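# Remove slotted part from fixture, lay it flat

## Task

Lift the finished part (the one with a milled slot) out of the fixture and set it down lying flat on the table top, leaving both blanks clamped exactly where they currently sit.

## Robot and tools

Robot: two arms, left_arm and right_arm, each ending in a parallel two-finger gripper with a wrist camera (cam_left_wrist and cam_right_wrist, both 896x504 pixels). left_arm is the robot's own left arm and sits on the +y side (root near (-0.007, +0.235, +0.435) m); right_arm mirrors it at y = -0.235. Image sides do not match arm names.

Scene frame: origin at table-top height, straight above the middle of the robot's foot. +x points forward over the table, +y to the robot's left, +z up. The table top starts around x = +0.15 m and may be turned slightly relative to the robot. Reported gripper positions and orientations can be a few centimetres off, worse at long reach.

Gripper: fingers extend along the gripper's own +z axis and close along its y axis. end_effector_position is the point between the pads, roughly 1 cm short of the fingertips.

execute_actions(actions, cameras): actions is a list of actions; each action is a table of up to 15 rows, one row per 1/30 s control step; a short table repeats its final row until 15 steps are used. Each row is a single flat list of 14 numbers in [-1, 1] covering both arms: dx, dy, dz, rx, ry, rz, opening for left_arm, then the same seven for right_arm. The six pose numbers are an offset, along scene-frame axes, from that arm's Hand target as it stood when the action began; every row in an action counts from that same start, but the next action starts from the new Hand target, so repeated offsets keep adding. Scale: 1.0 = 0.6 m for dx, dy, dz and 180 degrees for the rotation vector rx, ry, rz, which turns the gripper about its Hand target position. opening is absolute: +1 fully open (0.094 m), -1 closed. Sending six zeros re-commands the current Hand target (useful to release an arm pressed against something); always send each gripper the opening you want, since 0 is itself a half-open command. An empty actions list just returns the state and images. cameras picks image sources: omitted/null/["all"] gives both, [] none; an unknown name invalidates the call.

move(target, speed, blend, opening_speed, blocking, cameras): drives each gripper in a straight line toward its goal. target is one 14-number row (same layout and scale as above) or a list of up to 15 such rows; every row is an offset from the Hand targets at the move's start, not from the previous row. speed is the path's top speed in m/s (0.002 to 4.3, default 0.25; rotation up to twice that in rad/s), one value or one per target. blend (m) rounds corners of a list. opening_speed (0.2 or more, scale units per second) makes fingers change gradually; use a low value when closing on fragile items. The whole move is capped at 10 s. Paths ignore obstacles and the other arm. Faster moves lag and overshoot more, and hit harder. blocking=false returns after about 0.5 s while the move continues. The result adds a "move:" line: done, off_target, moving, held or fault, plus limits such as paced (pose clipped) or held (steps withheld). done or off_target says nothing about contact.

wait(seconds 0 to 10, cameras) lets time pass with last commands held. stop(cameras) brakes a running move. zoom_image(camera, region) enlarges [x0, y0, x1, y1] pixels (at most 504x504) of cam_left_wrist or cam_right_wrist's newest image. read_manual(section, default "licences") returns licence text only. finished_scene(scene, integer 1 to 3, this scene's number) ends the scene irreversibly; the goal must hold without the robot.

Control notes: each step the commanded orientation is clipped to within 40 degrees of the measured one. Hand target in a result is the last commanded pose after clipping; the gripper often rests a centimetre or so short of it because of friction and weight, which is not a sign of contact. If it stays short, command the missing distance as an offset. Tiny moves may not start. Keep paths away from an arm's own base, since passing near it can flip the shoulder posture; go around instead.

Result lines: end_effector_position (m) and end_effector_quat_wxyz per arm; Hand target; Tool commands; Joint positions (last entry is finger opening in m); Joint velocities, reported as "within noise" when still; Joint torques (include gravity, have offsets; entries 3 and 4 wrap at ±28 N m); grip_measured (opening on the -1..1 scale; reads a little wide when empty and up to about 0.064 below the part width when squeezing); grip_effort_nm (motor effort, negative closing, not a pad force). Calls with actions also list positions at some steps. Each pad squeezes roughly 50 to 64 N once commanded about 0.05 below first-touch reading. To release, command an opening well above grip_measured.

Avoid: dropping the part, letting go while it still moves, slamming, hard knocks or strong pushes, anything leaving the table, and contact between the two arms or a gripper closing on the other's fingers (can fail the task). The clearance check may block arms getting too close, but not gripper-to-gripper contact. Long holding, stretched arms or pushing at unreachable poses heat motors: MOTOR HOT appears at 85 °C, and at 100 °C that arm goes limp for 30 s or more (OVER-TEMPERATURE FAULT). Loose objects may occasionally get nudged by outside disturbances.

Each tool is called after "Call:" as name(argument=value, ...) on one line, values as JSON.

## Session

Call:
execute_actions(actions=[])

Scene clock: 0.00 s.
left_arm: end_effector_position=(+0.8772, +0.3436, +0.1941) grip_measured=+1.000 grip_effort_nm=n/a end_effector_quat_wxyz=(+0.434, +0.190, +0.855, -0.212) | right_arm: end_effector_position=(+0.4508, +0.0113, +0.1707) grip_measured=+1.000 grip_effort_nm=n/a end_effector_quat_wxyz=(+0.092, +0.148, +0.980, -0.098)
Joint positions: left_arm=[1.619 2.127 1.98 -0.013 0.759 0.35 0.094] | right_arm=[-0.762 1.883 1.095 -0.277 0.708 0.771 0.094]
Joint velocities: within noise
Joint torques (N m): no reading
Motor temperatures (°C): left_arm=[25 25 23 28 22 23 28] | right_arm=[28 30 27 28 23 23 21]
Heat: left arm: hottest wrist pitch 28 °C; right arm: hottest shoulder 30 °C.
Hand target: left_arm +0.8874, +0.3459, +0.2075; +0.445, +0.195, +0.849, -0.206 | right_arm +0.4582, +0.0155, +0.1762; +0.099, +0.151, +0.979, -0.092
Tool commands: left_gripper/opening=+1.0 right_gripper/opening=+1.0

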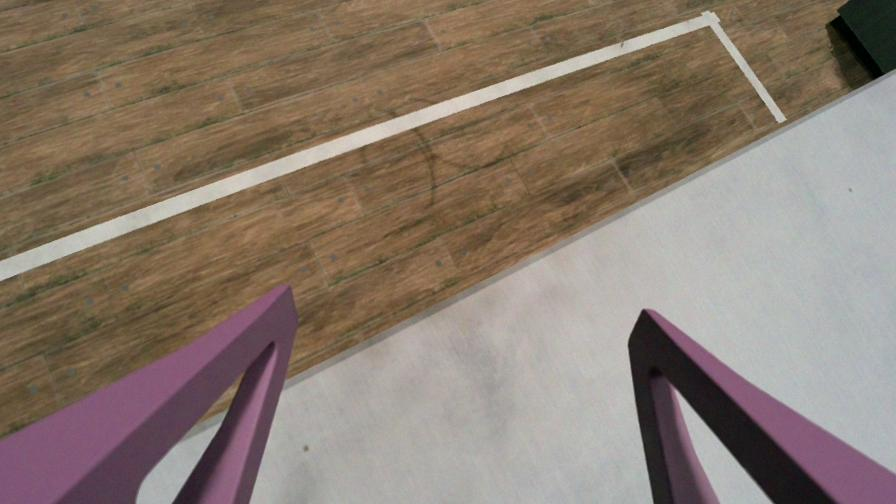

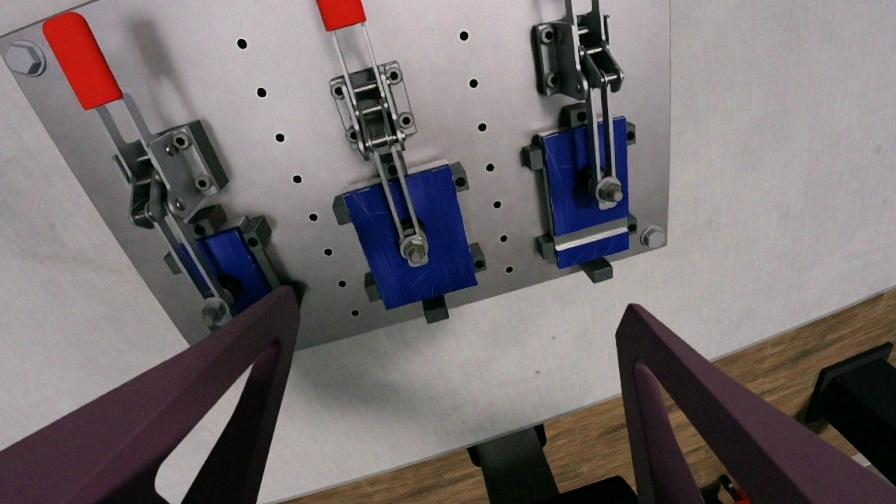

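Call:
zoom_image(camera="cam_right_wrist", region=[460, 0, 700, 300])

Call:
zoom_image(camera="cam_right_wrist", region=[20, 0, 500, 360])

Scaled by 1.680 from the camera's 896x504 image, which has a finer 1280x720 frame.

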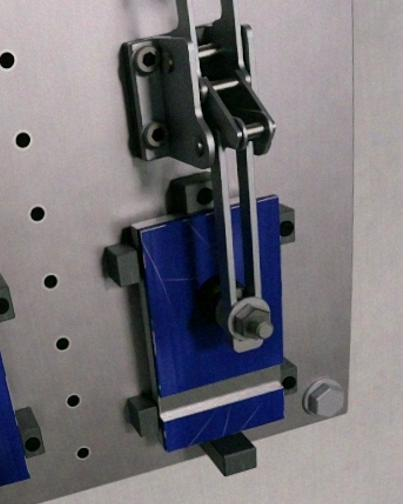

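Scaled by 1.050 from the camera's 896x504 image, which has a finer 1280x720 frame.

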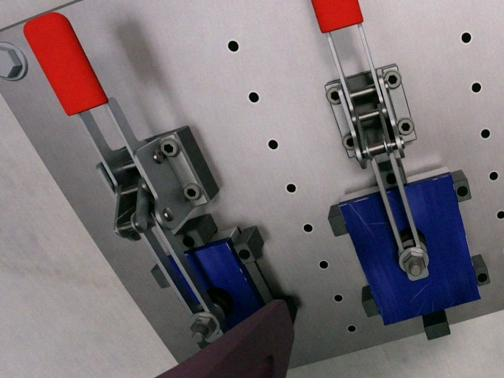

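Call:
move(target=[[0,0,0,0,0,0,1, -0.05,-0.02,0.22,0,0,0,1],[0,0,0,0,0,0,1,-0.313,-0.159,0.257,0.0128,-0.2117,0.1148,1]], blend=[0.03,0], cameras=["cam_right_wrist"])

Scene clock: 43.07 s.
left_arm: end_effector_position=(+0.8772, +0.3436, +0.1941) grip_measured=+1.000 grip_effort_nm=0.017 end_effector_quat_wxyz=(+0.434, +0.190, +0.855, -0.212) | right_arm: end_effector_position=(+0.2734, -0.0828, +0.3272) grip_measured=+1.000 grip_effort_nm=0.012 end_effector_quat_wxyz=(+0.403, +0.012, +0.915, -0.009)
Joint positions: left_arm=[1.619 2.127 1.98 -0.013 0.759 0.35 0.094] | right_arm=[-0.449 1.905 0.13 1.562 0.982 0.065 0.094]
Joint velocities: within noise
Joint torques (N m): left_arm=[0.21 -21.83 8.01 1.98 0.29 0.01] | right_arm=[4.95 -5.71 -2.52 1.76 0.08 -0.21]
Motor temperatures (°C): left_arm=[25 33 26 27 22 23 27] | right_arm=[29 33 27 28 23 23 21]
Heat: left arm: hottest shoulder 33 °C; right arm: hottest shoulder 33 °C.
Hand target: left_arm +0.8874, +0.3459, +0.2075; +0.445, +0.195, +0.849, -0.206 | right_arm +0.2704, -0.0800, +0.3304; +0.423, +0.000, +0.906, +0.000
Off the commanded pose: left_arm 0.017 m, 2 deg | right_arm 0.005 m, 3 deg.
joint sent to its limit (right arm) — joint 4 (wrist pitch), upper limit. The joint targets still meet the commanded pose.
move: off_target (left_arm, right_arm)
camera_calibration:
cam_right_wrist: T_world_to_cam=[[0.0220424, -0.999718, 0.00877958, -0.0896893], [-0.992152, -0.022955, -0.122914, 0.331544], [0.123081, -0.00600135, -0.992378, 0.402158], [0, 0, 0, 1]] pos_world=[0.281421, -0.07964, 0.440631]
Images, in order (width x height): cam_right_wrist 896x504.

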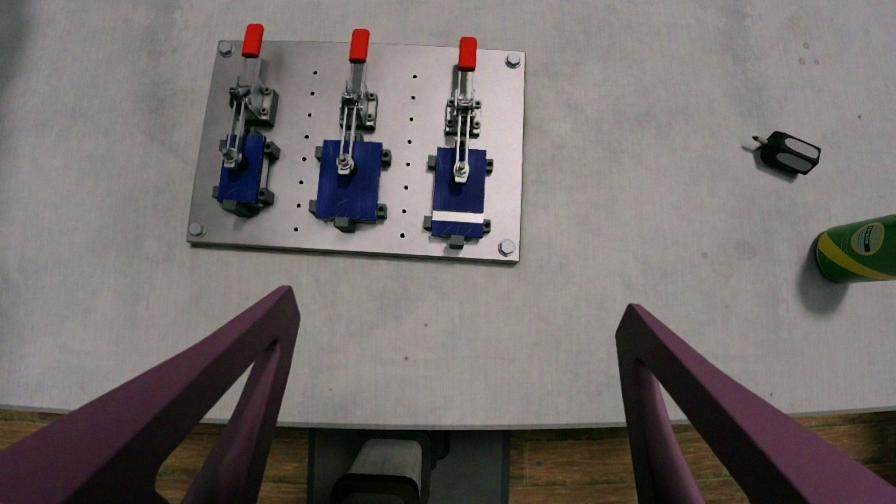

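Call:
zoom_image(camera="cam_right_wrist", region=[400, 20, 540, 270])

Call:
zoom_image(camera="cam_right_wrist", region=[180, 20, 420, 260])

Scaled by 2.016 from the camera's 896x504 image, which has a finer 1280x720 frame.

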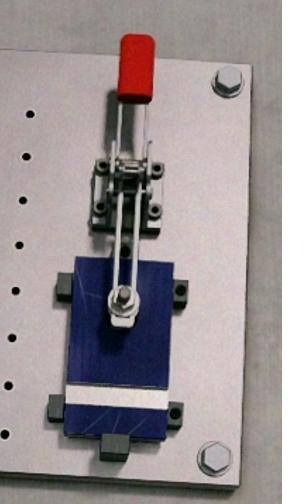

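Scaled by 2.100 from the camera's 896x504 image, which has a finer 1280x720 frame.

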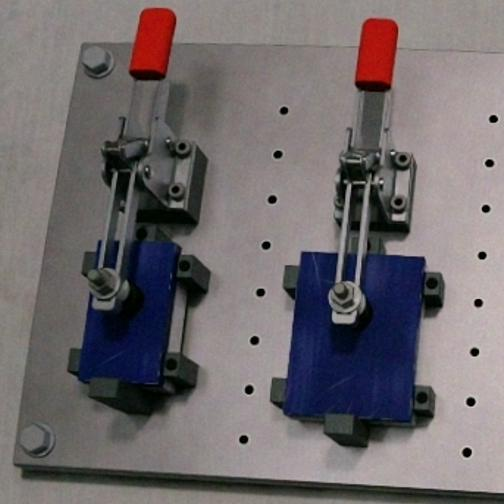

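Call:
move(target=[[-0.729,0.04,0.15,-0.196,0.463,0.515,1, 0.217,-0.267,-0.083,0.302,0.302,-0.431,1],[-0.729,-0.01,0.02,-0.196,0.463,0.515,1,0.267,-0.233,-0.333,0.302,0.302,-0.431,1]], blend=[0.03,0], speed=0.35)

Scene clock: 145.57 s.
left_arm: end_effector_position=(+0.4478, +0.3413, +0.2210) grip_measured=+1.000 grip_effort_nm=-0.002 end_effector_quat_wxyz=(+0.124, +0.693, -0.700, +0.122) | right_arm: end_effector_position=(+0.4235, -0.2280, +0.1308) grip_measured=+1.000 grip_effort_nm=0.007 end_effector_quat_wxyz=(-0.125, +0.697, +0.697, +0.117)
Joint positions: left_arm=[1.731 1.512 0.94 -0.506 0.421 -1.186 0.094] | right_arm=[-1.478 1.728 0.862 -0.137 -0.284 1.429 0.094]
Joint velocities: within noise
Joint torques (N m): left_arm=[-0.09 -12.57 2.85 0.69 -0.04 -0.22] | right_arm=[1.79 -12.92 0.9 0.31 0.08 0.17]
Motor temperatures (°C): left_arm=[25 36 28 27 22 23 26] | right_arm=[29 31 27 28 22 22 21]
Heat: left arm: hottest shoulder 36 °C; right arm: hottest shoulder 31 °C.
Hand target: left_arm +0.4500, +0.3399, +0.2196; +0.123, +0.697, -0.696, +0.122 | right_arm +0.4307, -0.2198, +0.1306; -0.123, +0.696, +0.696, +0.123
Off the commanded pose: left_arm 0.003 m, 1 deg | right_arm 0.011 m, 1 deg.
move: off_target (right_arm)
camera_calibration:
cam_left_wrist: T_world_to_cam=[[0.996501, -0.00643973, -0.0833311, -0.417009], [0.06802, -0.516882, 0.85335, -0.0204643], [-0.0485677, -0.856032, -0.514636, 0.543402], [0, 0, 0, 1]] pos_world=[0.443334, 0.451906, 0.262368]
cam_right_wrist: T_world_to_cam=[[-0.999143, -0.0232097, -0.0342829, 0.424364], [-0.0412867, 0.497222, 0.866641, 0.0396065], [-0.00306828, 0.867313, -0.497754, 0.375863], [0, 0, 0, 1]] pos_world=[0.426789, -0.335835, 0.167311]

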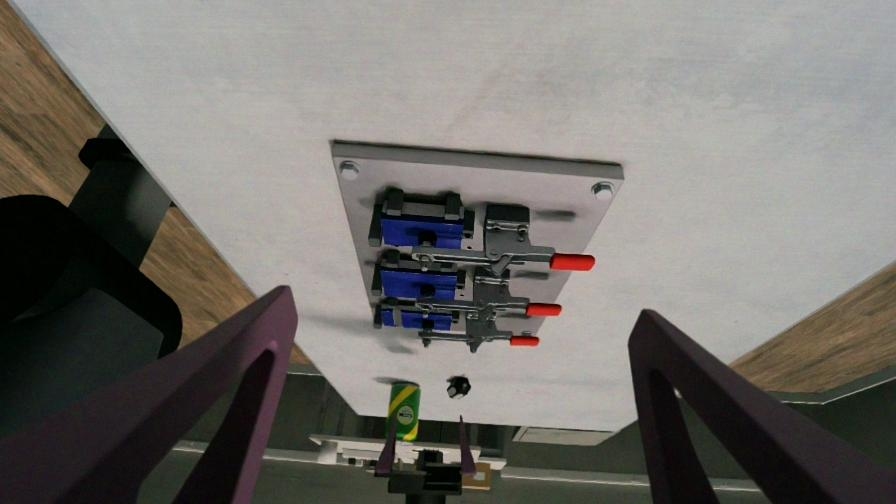

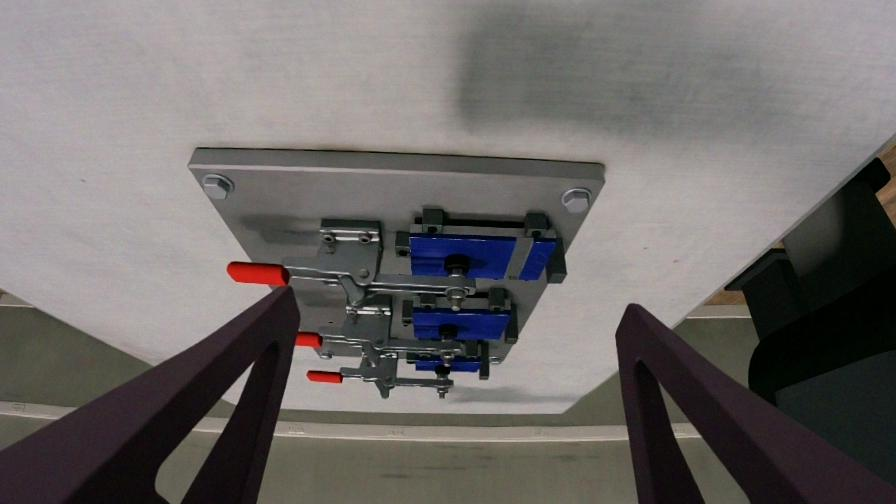

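Call:
zoom_image(camera="cam_right_wrist", region=[180, 140, 620, 320])

Call:
zoom_image(camera="cam_left_wrist", region=[320, 130, 640, 360])

Scaled by 1.145 from the camera's 896x504 image, which has a finer 1280x720 frame.

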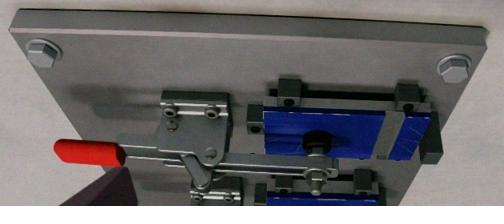

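Scaled by 1.575 from the camera's 896x504 image, which has a finer 1280x720 frame.

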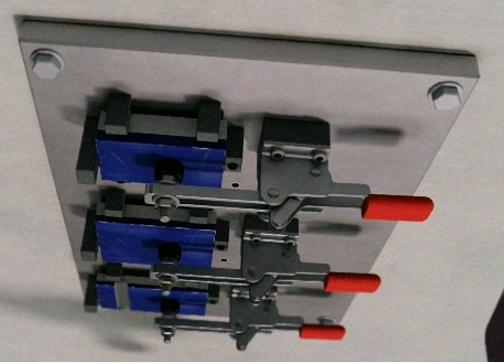

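Call:
zoom_image(camera="cam_right_wrist", region=[380, 190, 600, 320])

Call:
zoom_image(camera="cam_right_wrist", region=[210, 200, 430, 330])

Scaled by 2.291 from the camera's 896x504 image, which has a finer 1280x720 frame.

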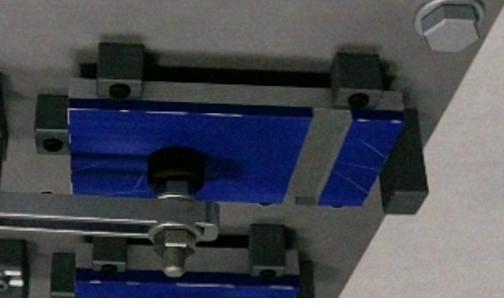

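Scaled by 2.291 from the camera's 896x504 image, which has a finer 1280x720 frame.

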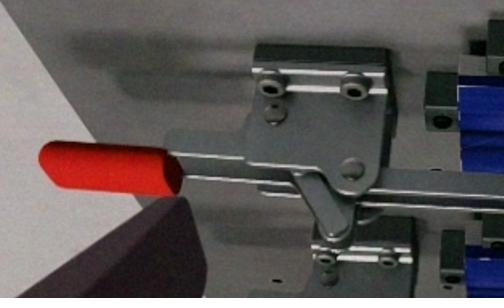

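Call:
move(target=[[0,0,0,0,0,0,1, 0.083,0.033,0.2,0,0,0.5,1],[0,0,0,0,0,0,1,0.199,0.225,0.08,0,0,0.5,-0.2]], blend=[0.03,0], speed=0.3)

Scene clock: 210.40 s.
left_arm: end_effector_position=(+0.4479, +0.3413, +0.2210) grip_measured=+1.000 grip_effort_nm=0.002 end_effector_quat_wxyz=(+0.124, +0.693, -0.699, +0.122) | right_arm: end_effector_position=(+0.5362, -0.0912, +0.1708) grip_measured=-0.198 grip_effort_nm=-0.061 end_effector_quat_wxyz=(-0.184, -0.006, +0.983, -0.001)
Joint positions: left_arm=[1.731 1.512 0.94 -0.505 0.421 -1.189 0.094] | right_arm=[-1.091 1.909 1.519 -0.977 0.194 0.263 0.038]
Joint velocities: within noise
Joint torques (N m): left_arm=[0.73 -12.28 2.84 0.68 0.01 -0.22] | right_arm=[5.25 -18.26 5.27 -1.05 0.17 0.16]
Motor temperatures (°C): left_arm=[25 30 26 26 22 23 26] | right_arm=[28 32 27 27 22 22 21]
Heat: left arm: hottest shoulder 30 °C; right arm: hottest shoulder 32 °C.
Hand target: left_arm +0.4501, +0.3399, +0.2196; +0.123, +0.697, -0.696, +0.122 | right_arm +0.5499, -0.0847, +0.1787; -0.174, +0.000, +0.985, +0.000
Off the commanded pose: left_arm 0.003 m, 1 deg | right_arm 0.017 m, 1 deg.
move: off_target (right_arm); target 2's new opening was sent with right_arm's hand 0.017 m and 1 deg from that target
camera_calibration:
cam_left_wrist: T_world_to_cam=[[0.996481, -0.0043436, -0.0837053, -0.417745], [0.0694224, -0.516832, 0.853267, -0.0210819], [-0.0469678, -0.856076, -0.514712, 0.542725], [0, 0, 0, 1]] pos_world=[0.443229, 0.451904, 0.262368]
cam_right_wrist: T_world_to_cam=[[0.0315971, -0.998427, -0.0463101, -0.0981631], [-0.474267, -0.0557618, 0.878614, 0.12125], [-0.879814, -0.00579826, -0.475283, 0.664079], [0, 0, 0, 1]] pos_world=[0.644873, -0.0873971, 0.204548]

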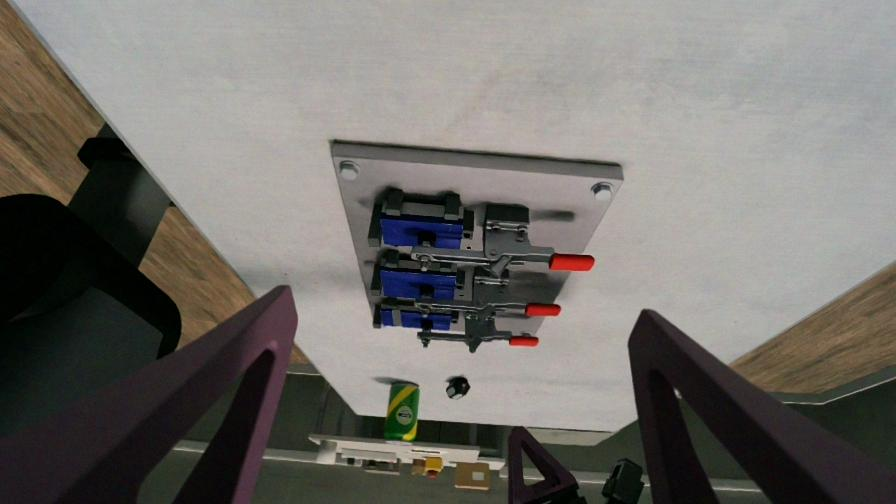

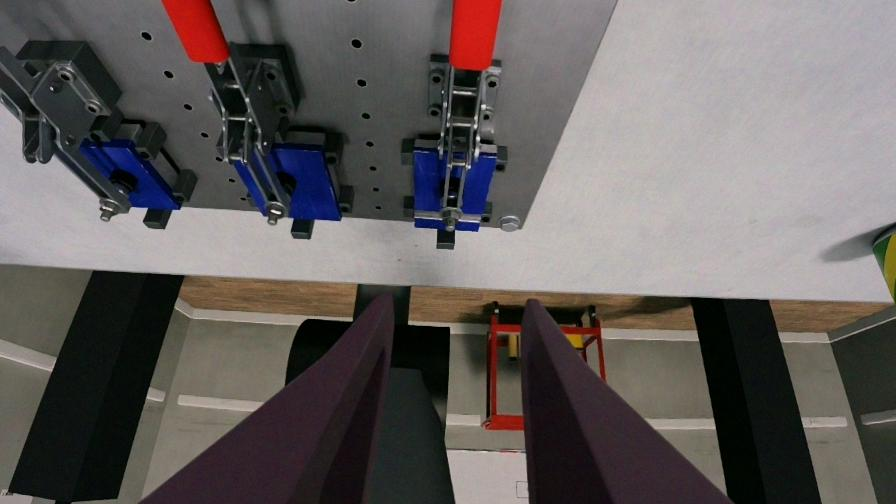

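Call:
move(target=[0,0,0,0,0,0,1, 0.008,-0.004,-0.1,0,0,0,0], speed=0.2, cameras=["cam_right_wrist"])

Scene clock: 224.80 s.
left_arm: end_effector_position=(+0.4479, +0.3413, +0.2210) grip_measured=+1.000 grip_effort_nm=0.012 end_effector_quat_wxyz=(+0.124, +0.693, -0.699, +0.122) | right_arm: end_effector_position=(+0.5330, -0.0786, +0.1170) grip_measured=-0.001 grip_effort_nm=0.081 end_effector_quat_wxyz=(-0.193, -0.006, +0.981, -0.003)
Joint positions: left_arm=[1.731 1.512 0.94 -0.505 0.421 -1.189 0.094] | right_arm=[-1.095 2.04 1.597 -0.943 0.192 0.264 0.047]
Joint velocities: within noise
Joint torques (N m): left_arm=[0.09 -12.04 2.89 0.7 -0.04 -0.22] | right_arm=[3.72 -18.67 4.83 -0.21 0.05 -0.17]
Motor temperatures (°C): left_arm=[25 29 26 26 22 23 26] | right_arm=[28 33 27 27 22 22 21]
Heat: left arm: hottest shoulder 29 °C; right arm: hottest shoulder 33 °C.
Hand target: left_arm +0.4501, +0.3399, +0.2196; +0.123, +0.697, -0.696, +0.122 | right_arm +0.5548, -0.0870, +0.1187; -0.174, +0.000, +0.985, +0.001
Off the commanded pose: left_arm 0.003 m, 1 deg | right_arm 0.023 m, 2 deg.
move: off_target (right_arm)
camera_calibration:
cam_right_wrist: T_world_to_cam=[[0.0315348, -0.998564, -0.0432991, -0.0882094], [-0.457647, -0.0529382, 0.887557, 0.157939], [-0.888575, -0.00817324, -0.458659, 0.638296], [0, 0, 0, 1]] pos_world=[0.642235, -0.0745048, 0.148761]
Images, in order (width x height): cam_right_wrist 896x504.

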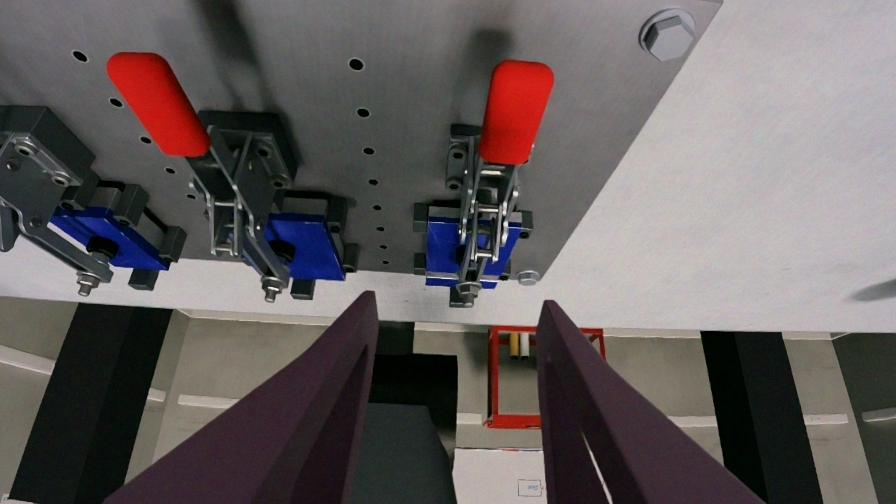

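Call:
move(target=[0,0,0,0,0,0,1, 0.025,-0.020,-0.053,0,0,0,0], speed=0.1, cameras=["cam_right_wrist"])

Scene clock: 236.07 s.
left_arm: end_effector_position=(+0.4479, +0.3413, +0.2210) grip_measured=+1.000 grip_effort_nm=0.012 end_effector_quat_wxyz=(+0.124, +0.693, -0.699, +0.122) | right_arm: end_effector_position=(+0.5527, -0.0931, +0.0874) grip_measured=-0.001 grip_effort_nm=0.081 end_effector_quat_wxyz=(-0.188, -0.001, +0.982, -0.002)
Joint positions: left_arm=[1.731 1.512 0.94 -0.505 0.421 -1.189 0.094] | right_arm=[-1.135 2.112 1.686 -0.941 0.184 0.231 0.047]
Joint velocities: within noise
Joint torques (N m): left_arm=[0.26 -12.16 2.96 0.73 -0.01 -0.21] | right_arm=[3.96 -18.43 5.01 -0.38 0.03 -0.17]
Motor temperatures (°C): left_arm=[25 29 26 26 22 23 25] | right_arm=[28 34 28 27 22 22 21]
Heat: left arm: hottest shoulder 29 °C; right arm: hottest shoulder 34 °C.
Hand target: left_arm +0.4501, +0.3399, +0.2196; +0.123, +0.697, -0.696, +0.122 | right_arm +0.5697, -0.0992, +0.0869; -0.174, +0.000, +0.985, +0.001
Off the commanded pose: left_arm 0.003 m, 1 deg | right_arm 0.018 m, 2 deg.
move: off_target (right_arm)
camera_calibration:
cam_right_wrist: T_world_to_cam=[[0.0226011, -0.998837, -0.0425891, -0.0998227], [-0.467661, -0.0482145, 0.882592, 0.198913], [-0.883619, -0.0000302764, -0.468207, 0.640873], [0, 0, 0, 1]] pos_world=[0.661567, -0.0900967, 0.12025]
Images, in order (width x height): cam_right_wrist 896x504.

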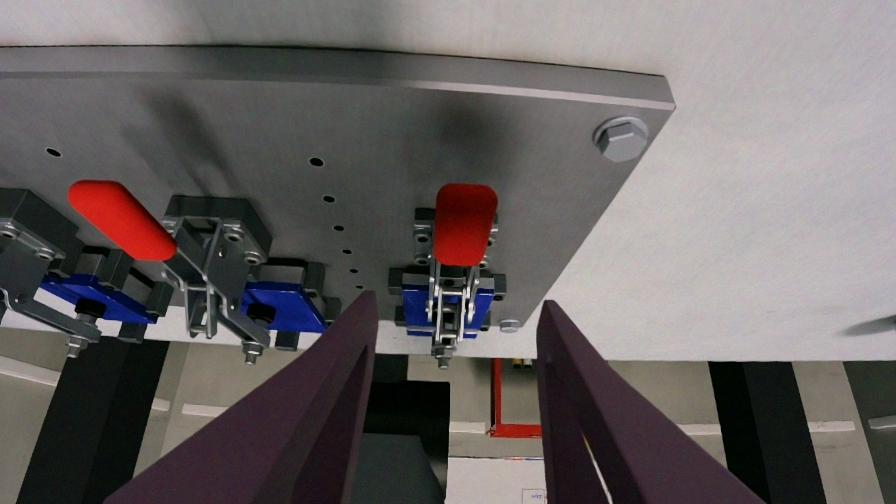

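Call:
move(target=[0,0,0,0,0,0,1, -0.012,-0.002,-0.045,0,0,0,0], speed=0.08, cameras=["cam_right_wrist"])

Scene clock: 249.17 s.
left_arm: end_effector_position=(+0.4479, +0.3413, +0.2210) grip_measured=+1.000 grip_effort_nm=0.012 end_effector_quat_wxyz=(+0.124, +0.693, -0.699, +0.122) | right_arm: end_effector_position=(+0.5436, -0.0912, +0.0616) grip_measured=-0.001 grip_effort_nm=0.076 end_effector_quat_wxyz=(-0.191, -0.004, +0.982, -0.002)
Joint positions: left_arm=[1.731 1.512 0.94 -0.505 0.421 -1.189 0.094] | right_arm=[-1.14 2.163 1.7 -0.909 0.182 0.221 0.047]
Joint velocities: within noise
Joint torques (N m): left_arm=[0.67 -13.16 2.84 0.83 -0.04 -0.17] | right_arm=[3.6 -18.78 4.78 -0.17 0.01 -0.19]
Motor temperatures (°C): left_arm=[25 29 26 26 22 23 25] | right_arm=[28 35 28 27 22 22 21]
Heat: left arm: hottest shoulder 29 °C; right arm: hottest shoulder 35 °C.
Hand target: left_arm +0.4501, +0.3399, +0.2196; +0.123, +0.697, -0.696, +0.122 | right_arm +0.5627, -0.1002, +0.0599; -0.174, +0.000, +0.985, +0.001
Off the commanded pose: left_arm 0.003 m, 1 deg | right_arm 0.021 m, 2 deg.
move: off_target (right_arm)
camera_calibration:
cam_right_wrist: T_world_to_cam=[[0.027989, -0.998603, -0.0448127, -0.101537], [-0.462088, -0.0526782, 0.885268, 0.213876], [-0.886392, -0.00407041, -0.462917, 0.621595], [0, 0, 0, 1]] pos_world=[0.652649, -0.087598, 0.0938586]
Images, in order (width x height): cam_right_wrist 896x504.

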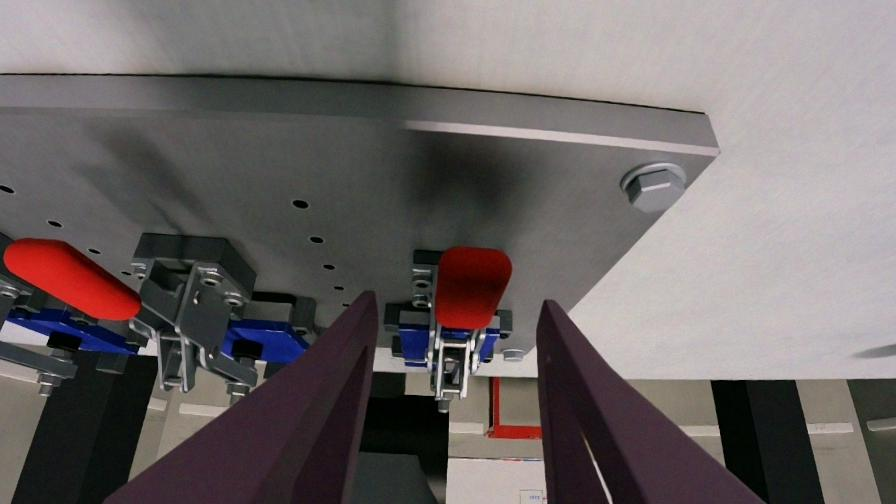

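Call:
move(target=[0,0,0,0,0,0,1, 0.0,-0.004,-0.023,0,0,0,0], speed=0.08, cameras=["cam_right_wrist"])

Scene clock: 255.00 s.
left_arm: end_effector_position=(+0.4479, +0.3413, +0.2210) grip_measured=+1.000 grip_effort_nm=0.002 end_effector_quat_wxyz=(+0.124, +0.693, -0.699, +0.122) | right_arm: end_effector_position=(+0.5451, -0.0941, +0.0495) grip_measured=-0.001 grip_effort_nm=0.076 end_effector_quat_wxyz=(-0.189, -0.003, +0.982, -0.002)
Joint positions: left_arm=[1.731 1.512 0.94 -0.505 0.421 -1.189 0.094] | right_arm=[-1.149 2.188 1.72 -0.899 0.18 0.213 0.047]
Joint velocities: within noise
Joint torques (N m): left_arm=[0.44 -12.1 2.96 0.79 -0.03 -0.23] | right_arm=[3.55 -18.26 4.67 -0.25 0.02 -0.2]
Motor temperatures (°C): left_arm=[25 29 26 26 22 23 25] | right_arm=[28 35 28 27 22 22 21]
Heat: left arm: hottest shoulder 29 °C; right arm: hottest shoulder 35 °C.
Hand target: left_arm +0.4501, +0.3399, +0.2196; +0.123, +0.697, -0.696, +0.122 | right_arm +0.5628, -0.1028, +0.0461; -0.174, +0.000, +0.985, +0.001
Off the commanded pose: left_arm 0.003 m, 1 deg | right_arm 0.020 m, 2 deg.
move: off_target (right_arm)
camera_calibration:
cam_right_wrist: T_world_to_cam=[[0.0261826, -0.99865, -0.0448575, -0.10402], [-0.465309, -0.0518903, 0.883626, 0.227173], [-0.884761, -0.00226303, -0.46604, 0.61681], [0, 0, 0, 1]] pos_world=[0.654158, -0.0906959, 0.0820554]
Images, in order (width x height): cam_right_wrist 896x504.

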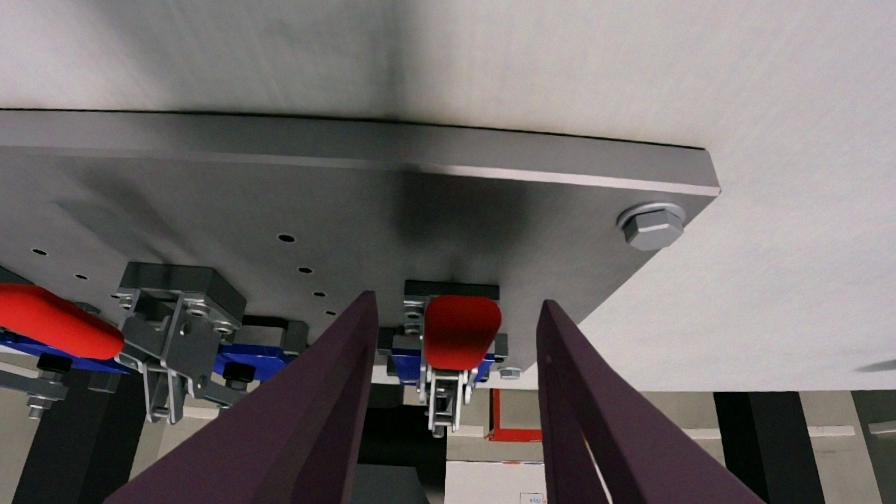

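Call:
move(target=[0,0,0,0,0,0,1, 0.0,0,0,0,0,0,-0.75], speed=0.08, opening_speed=0.5, cameras=["cam_right_wrist"])

Scene clock: 261.23 s.
left_arm: end_effector_position=(+0.4479, +0.3413, +0.2210) grip_measured=+1.000 grip_effort_nm=0.017 end_effector_quat_wxyz=(+0.124, +0.693, -0.699, +0.122) | right_arm: end_effector_position=(+0.5452, -0.0950, +0.0492) grip_measured=-0.639 grip_effort_nm=-0.994 end_effector_quat_wxyz=(-0.189, +0.000, +0.982, -0.001)
Joint positions: left_arm=[1.731 1.512 0.94 -0.505 0.421 -1.189 0.094] | right_arm=[-1.151 2.188 1.72 -0.899 0.177 0.217 0.017]
Joint velocities: within noise
Joint torques (N m): left_arm=[0.79 -12.1 2.97 0.8 -0.01 -0.16] | right_arm=[3.66 -18.2 4.83 -0.31 0.11 -0.26]
Motor temperatures (°C): left_arm=[25 29 25 26 22 23 25] | right_arm=[28 36 28 27 22 22 21]
Heat: left arm: hottest shoulder 29 °C; right arm: hottest shoulder 36 °C.
Hand target: left_arm +0.4501, +0.3399, +0.2196; +0.123, +0.697, -0.696, +0.122 | right_arm +0.5628, -0.1028, +0.0462; -0.174, +0.000, +0.985, +0.001
Off the commanded pose: left_arm 0.003 m, 1 deg | right_arm 0.020 m, 2 deg.
move: off_target (right_arm)
camera_calibration:
cam_right_wrist: T_world_to_cam=[[0.0199226, -0.998821, -0.0442577, -0.101499], [-0.464981, -0.0484443, 0.883994, 0.227483], [-0.885097, 0.00296748, -0.465398, 0.61741], [0, 0, 0, 1]] pos_world=[0.654264, -0.0921912, 0.0817554]
Images, in order (width x height): cam_right_wrist 896x504.

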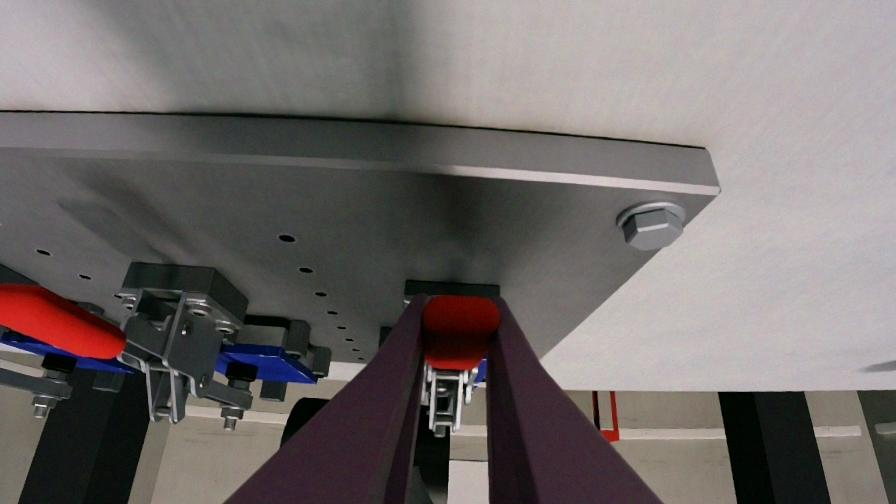

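Call:
move(target=[[0,0,0,0,0,0,1, -0.003,0,0.025,0,-0.033,0,-0.75],[0,0,0,0,0,0,1, -0.016,0,0.060,0,-0.083,0,-0.75]], speed=0.08)

Scene clock: 283.90 s.
left_arm: end_effector_position=(+0.4479, +0.3413, +0.2210) grip_measured=+1.000 grip_effort_nm=0.002 end_effector_quat_wxyz=(+0.124, +0.693, -0.699, +0.122) | right_arm: end_effector_position=(+0.5438, -0.0965, +0.0497) grip_measured=-0.643 grip_effort_nm=-1.013 end_effector_quat_wxyz=(-0.053, +0.011, +0.999, +0.008)
Joint positions: left_arm=[1.731 1.512 0.94 -0.505 0.421 -1.189 0.094] | right_arm=[-1.144 2.075 1.443 -0.458 0.214 0.188 0.017]
Joint velocities: within noise
Joint torques (N m): left_arm=[-0.26 -12.57 2.85 0.85 0 -0.21] | right_arm=[5.01 -22.59 -0.16 -0.95 0.84 -0.23]
Motor temperatures (°C): left_arm=[25 29 25 26 22 23 25] | right_arm=[28 39 28 27 22 22 22]
Heat: left arm: hottest shoulder 29 °C; right arm: hottest shoulder 39 °C.
Hand target: left_arm +0.4501, +0.3399, +0.2196; +0.123, +0.697, -0.696, +0.122 | right_arm +0.5531, -0.1026, +0.0821; -0.044, +0.000, +0.999, +0.001
Off the commanded pose: left_arm 0.003 m, 1 deg | right_arm 0.034 m, 2 deg.
move: off_target (right_arm)
camera_calibration:
cam_left_wrist: T_world_to_cam=[[0.996481, -0.0043436, -0.0837053, -0.417745], [0.0694224, -0.516832, 0.853267, -0.0210819], [-0.0469678, -0.856076, -0.514712, 0.542725], [0, 0, 0, 1]] pos_world=[0.443229, 0.451904, 0.262368]
cam_right_wrist: T_world_to_cam=[[0.00893511, -0.998508, -0.053863, -0.0965644], [-0.688357, -0.0452127, 0.723962, 0.356067], [-0.725317, 0.0306083, -0.687734, 0.543197], [0, 0, 0, 1]] pos_world=[0.639954, -0.0969479, 0.110595]

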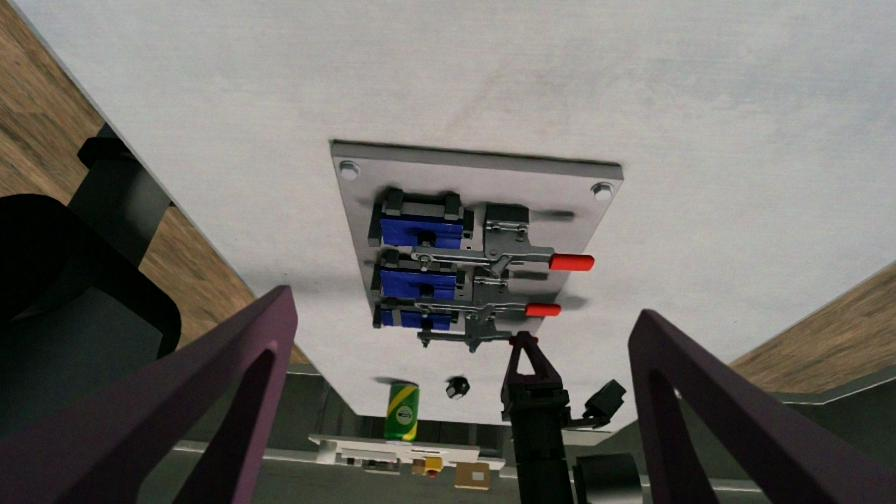

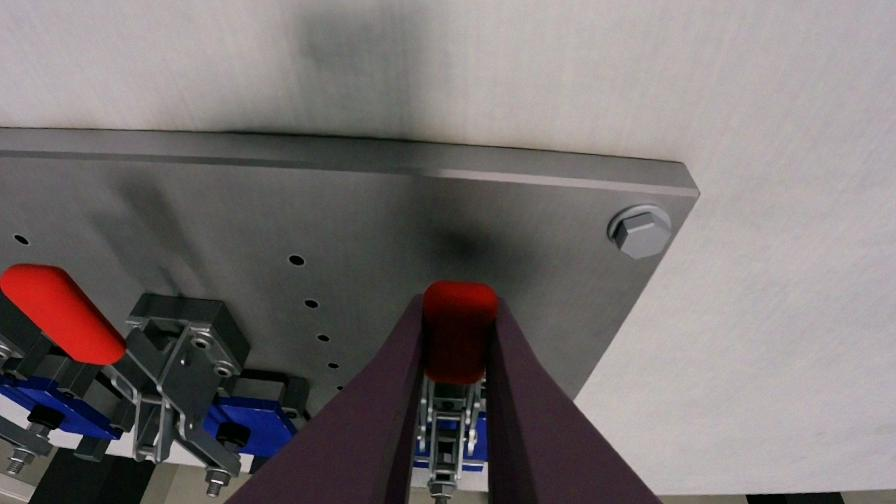

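Call:
move(target=[0,0,0,0,0,0,1, -0.005,0,0.05,0,0,0,-0.8], speed=0.06, cameras=["cam_right_wrist"])

Scene clock: 288.87 s.
left_arm: end_effector_position=(+0.4479, +0.3413, +0.2210) grip_measured=+1.000 grip_effort_nm=-0.002 end_effector_quat_wxyz=(+0.124, +0.693, -0.699, +0.122) | right_arm: end_effector_position=(+0.5349, -0.0967, +0.0611) grip_measured=-0.643 grip_effort_nm=-1.018 end_effector_quat_wxyz=(-0.052, +0.006, +0.999, +0.004)
Joint positions: left_arm=[1.731 1.512 0.94 -0.505 0.421 -1.189 0.094] | right_arm=[-1.135 2.042 1.397 -0.447 0.226 0.187 0.017]
Joint velocities: within noise
Joint torques (N m): left_arm=[0.44 -11.99 2.97 0.83 -0.05 -0.23] | right_arm=[5.48 -25.47 -0.06 -2.21 0.64 -0.1]
Motor temperatures (°C): left_arm=[25 29 25 26 22 23 25] | right_arm=[28 39 28 27 22 22 22]
Heat: left arm: hottest shoulder 29 °C; right arm: hottest shoulder 39 °C.
Hand target: left_arm +0.4501, +0.3399, +0.2196; +0.123, +0.697, -0.696, +0.122 | right_arm +0.5500, -0.1026, +0.1120; -0.044, +0.000, +0.999, +0.001
Off the commanded pose: left_arm 0.003 m, 1 deg | right_arm 0.054 m, 1 deg.
move: off_target (right_arm)
camera_calibration:
cam_right_wrist: T_world_to_cam=[[0.0180841, -0.998745, -0.0467073, -0.101451], [-0.688852, -0.0463045, 0.723422, 0.341866], [-0.724677, 0.019092, -0.688825, 0.543299], [0, 0, 0, 1]] pos_world=[0.631046, -0.0958662, 0.122186]
Images, in order (width x height): cam_right_wrist 896x504.

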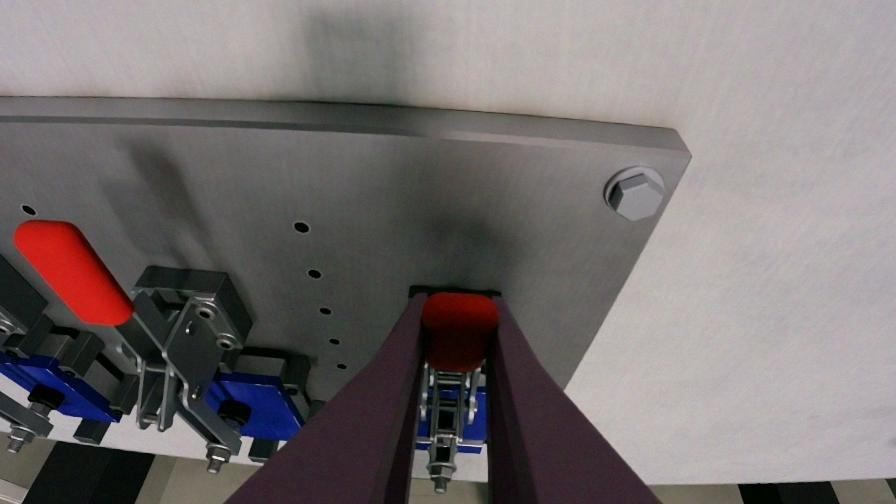

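Call:
move(target=[0,0,0,0,0,0,1, -0.03,0,0.04,0,-0.05,0,-0.8], speed=0.06)

Scene clock: 295.40 s.
left_arm: end_effector_position=(+0.4479, +0.3413, +0.2210) grip_measured=+1.000 grip_effort_nm=0.012 end_effector_quat_wxyz=(+0.124, +0.693, -0.699, +0.122) | right_arm: end_effector_position=(+0.5217, -0.0965, +0.0757) grip_measured=-0.643 grip_effort_nm=-1.013 end_effector_quat_wxyz=(+0.024, +0.013, +1.000, +0.005)
Joint positions: left_arm=[1.731 1.512 0.94 -0.505 0.421 -1.189 0.094] | right_arm=[-1.118 1.97 1.216 -0.186 0.259 0.178 0.017]
Joint velocities: within noise
Joint torques (N m): left_arm=[0.21 -12.51 2.99 0.62 -0.02 -0.28] | right_arm=[5.6 -25.82 -2.21 -1.85 0.88 -0.22]
Motor temperatures (°C): left_arm=[25 29 25 26 22 23 25] | right_arm=[28 39 28 27 22 22 22]
Heat: left arm: hottest shoulder 29 °C; right arm: hottest shoulder 39 °C.
Hand target: left_arm +0.4501, +0.3399, +0.2196; +0.123, +0.697, -0.696, +0.122 | right_arm +0.5321, -0.1028, +0.1360; +0.034, +0.000, +0.999, +0.000
Off the commanded pose: left_arm 0.003 m, 1 deg | right_arm 0.062 m, 2 deg.
move: off_target (right_arm)
camera_calibration:
cam_left_wrist: T_world_to_cam=[[0.996481, -0.0043436, -0.0837053, -0.417745], [0.0694224, -0.516832, 0.853267, -0.0210819], [-0.0469678, -0.856076, -0.514712, 0.542725], [0, 0, 0, 1]] pos_world=[0.443229, 0.451904, 0.262368]
cam_right_wrist: T_world_to_cam=[[0.010581, -0.998923, -0.045186, -0.0964812], [-0.791195, -0.0359966, 0.610503, 0.385156], [-0.611472, 0.0292912, -0.790724, 0.493291], [0, 0, 0, 1]] pos_world=[0.607388, -0.0969621, 0.150559]

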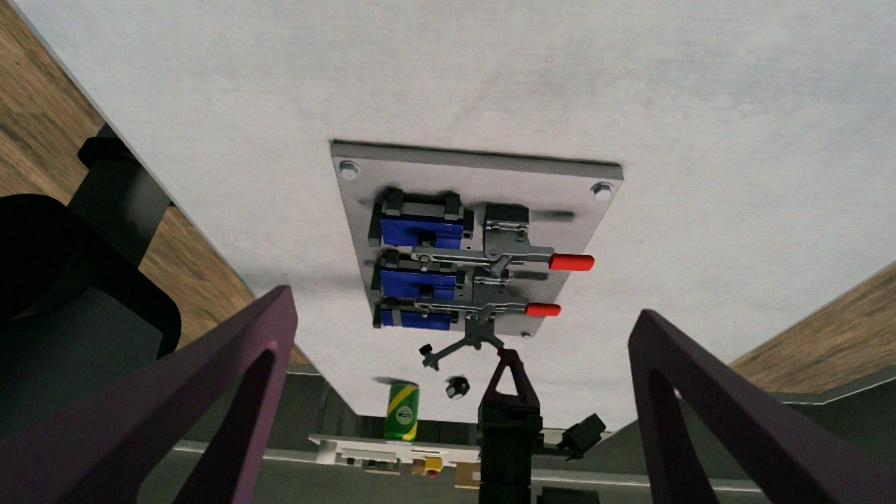

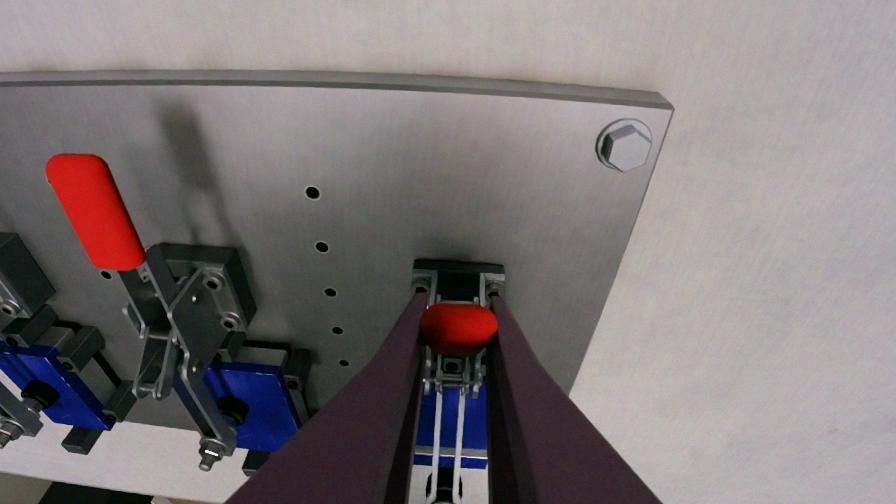

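Call:
zoom_image(camera="cam_left_wrist", region=[360, 280, 620, 430])

Scaled by 1.938 from the camera's 896x504 image, which has a finer 1280x720 frame.

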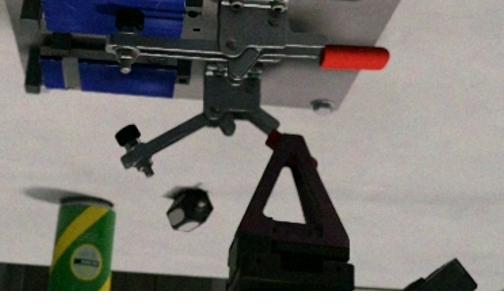

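Call:
move(target=[0,0,0,0,0,0,1, -0.06,0,0.0,0,-0.06,0,-0.8], speed=0.06)

Scene clock: 312.53 s.
left_arm: end_effector_position=(+0.4479, +0.3413, +0.2210) grip_measured=+1.000 grip_effort_nm=0.012 end_effector_quat_wxyz=(+0.124, +0.693, -0.699, +0.122) | right_arm: end_effector_position=(+0.5068, -0.0964, +0.0824) grip_measured=-0.643 grip_effort_nm=-1.028 end_effector_quat_wxyz=(+0.126, +0.012, +0.992, +0.009)
Joint positions: left_arm=[1.731 1.512 0.94 -0.505 0.421 -1.189 0.094] | right_arm=[-1.103 1.951 1.034 0.187 0.291 0.128 0.017]
Joint velocities: within noise
Joint torques (N m): left_arm=[0.44 -11.99 2.89 0.69 0.01 -0.22] | right_arm=[6.07 -24.7 -5.6 -0.73 1.15 -0.13]
Motor temperatures (°C): left_arm=[24 29 25 26 22 23 25] | right_arm=[28 39 28 27 23 22 22]
Heat: left arm: hottest shoulder 29 °C; right arm: hottest shoulder 39 °C.
Hand target: left_arm +0.4501, +0.3399, +0.2196; +0.123, +0.697, -0.696, +0.122 | right_arm +0.4961, -0.1028, +0.1361; +0.128, +0.000, +0.992, +0.000
Off the commanded pose: left_arm 0.003 m, 1 deg | right_arm 0.055 m, 2 deg.
move: off_target (right_arm)
camera_calibration:
cam_left_wrist: T_world_to_cam=[[0.996481, -0.0043436, -0.0837053, -0.417745], [0.0694224, -0.516832, 0.853267, -0.0210819], [-0.0469678, -0.856076, -0.514712, 0.542725], [0, 0, 0, 1]] pos_world=[0.443229, 0.451904, 0.262368]
cam_right_wrist: T_world_to_cam=[[0.0225949, -0.998685, -0.046027, -0.101947], [-0.89928, -0.0404172, 0.435503, 0.437978], [-0.43679, 0.0315509, -0.89901, 0.410162], [0, 0, 0, 1]] pos_world=[0.575323, -0.0970525, 0.173306]

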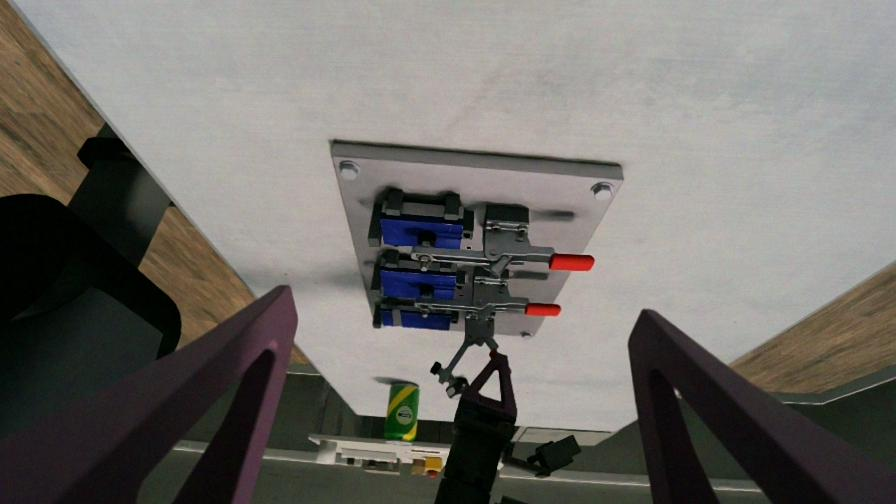

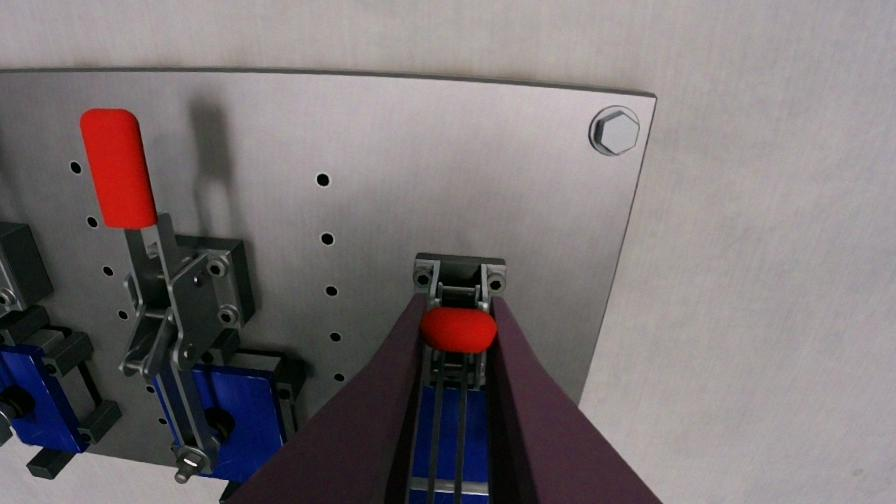

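Call:
move(target=[0,0,0,0,0,0,1, -0.07,0,-0.03,0,0.03,0,-0.8], speed=0.06)

Scene clock: 322.53 s.
left_arm: end_effector_position=(+0.4479, +0.3413, +0.2210) grip_measured=+1.000 grip_effort_nm=0.007 end_effector_quat_wxyz=(+0.124, +0.693, -0.699, +0.122) | right_arm: end_effector_position=(+0.5030, -0.0962, +0.0820) grip_measured=-0.643 grip_effort_nm=-1.018 end_effector_quat_wxyz=(+0.124, +0.010, +0.992, +0.010)
Joint positions: left_arm=[1.731 1.512 0.94 -0.505 0.421 -1.189 0.094] | right_arm=[-1.103 1.951 1.027 0.189 0.288 0.127 0.017]
Joint velocities: within noise
Joint torques (N m): left_arm=[-0.15 -13.1 2.78 0.75 0 -0.21] | right_arm=[5.95 -22.18 -7.24 -1.98 0.9 0.2]
Motor temperatures (°C): left_arm=[24 29 25 26 22 23 25] | right_arm=[28 39 29 27 24 22 23]
Heat: left arm: hottest shoulder 29 °C; right arm: hottest shoulder 39 °C.
Hand target: left_arm +0.4501, +0.3399, +0.2196; +0.123, +0.697, -0.696, +0.122 | right_arm +0.4541, -0.1027, +0.1181; +0.081, +0.000, +0.997, +0.000
Off the commanded pose: left_arm 0.003 m, 1 deg | right_arm 0.061 m, 5 deg.
move: off_target (right_arm)
camera_calibration:
cam_left_wrist: T_world_to_cam=[[0.996481, -0.0043436, -0.0837053, -0.417745], [0.0694224, -0.516832, 0.853267, -0.0210819], [-0.0469678, -0.856076, -0.514712, 0.542725], [0, 0, 0, 1]] pos_world=[0.443229, 0.451904, 0.262368]
cam_right_wrist: T_world_to_cam=[[0.0250327, -0.998535, -0.0479739, -0.102749], [-0.896999, -0.0436207, 0.439875, 0.432986], [-0.441323, 0.0320213, -0.896777, 0.410242], [0, 0, 0, 1]] pos_world=[0.572009, -0.0968476, 0.172507]

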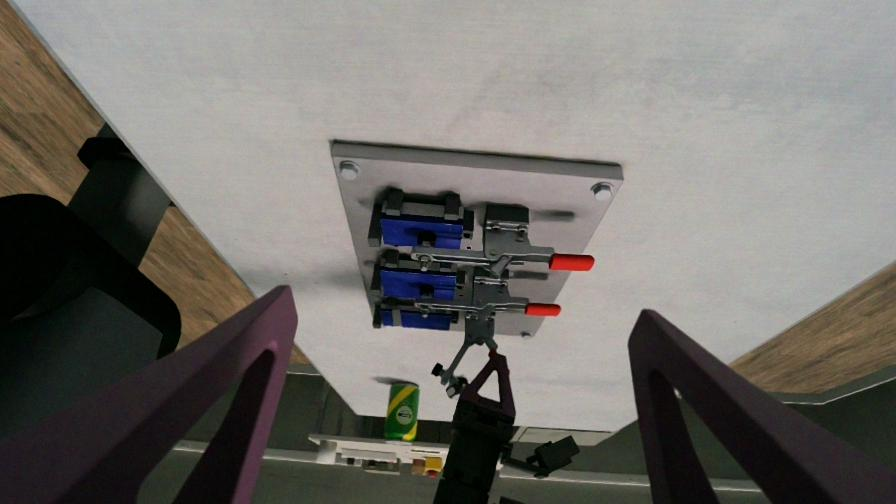

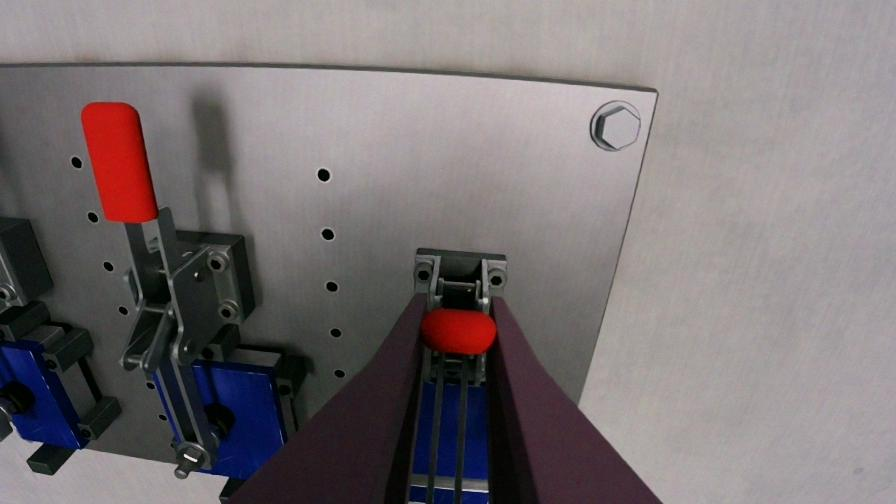

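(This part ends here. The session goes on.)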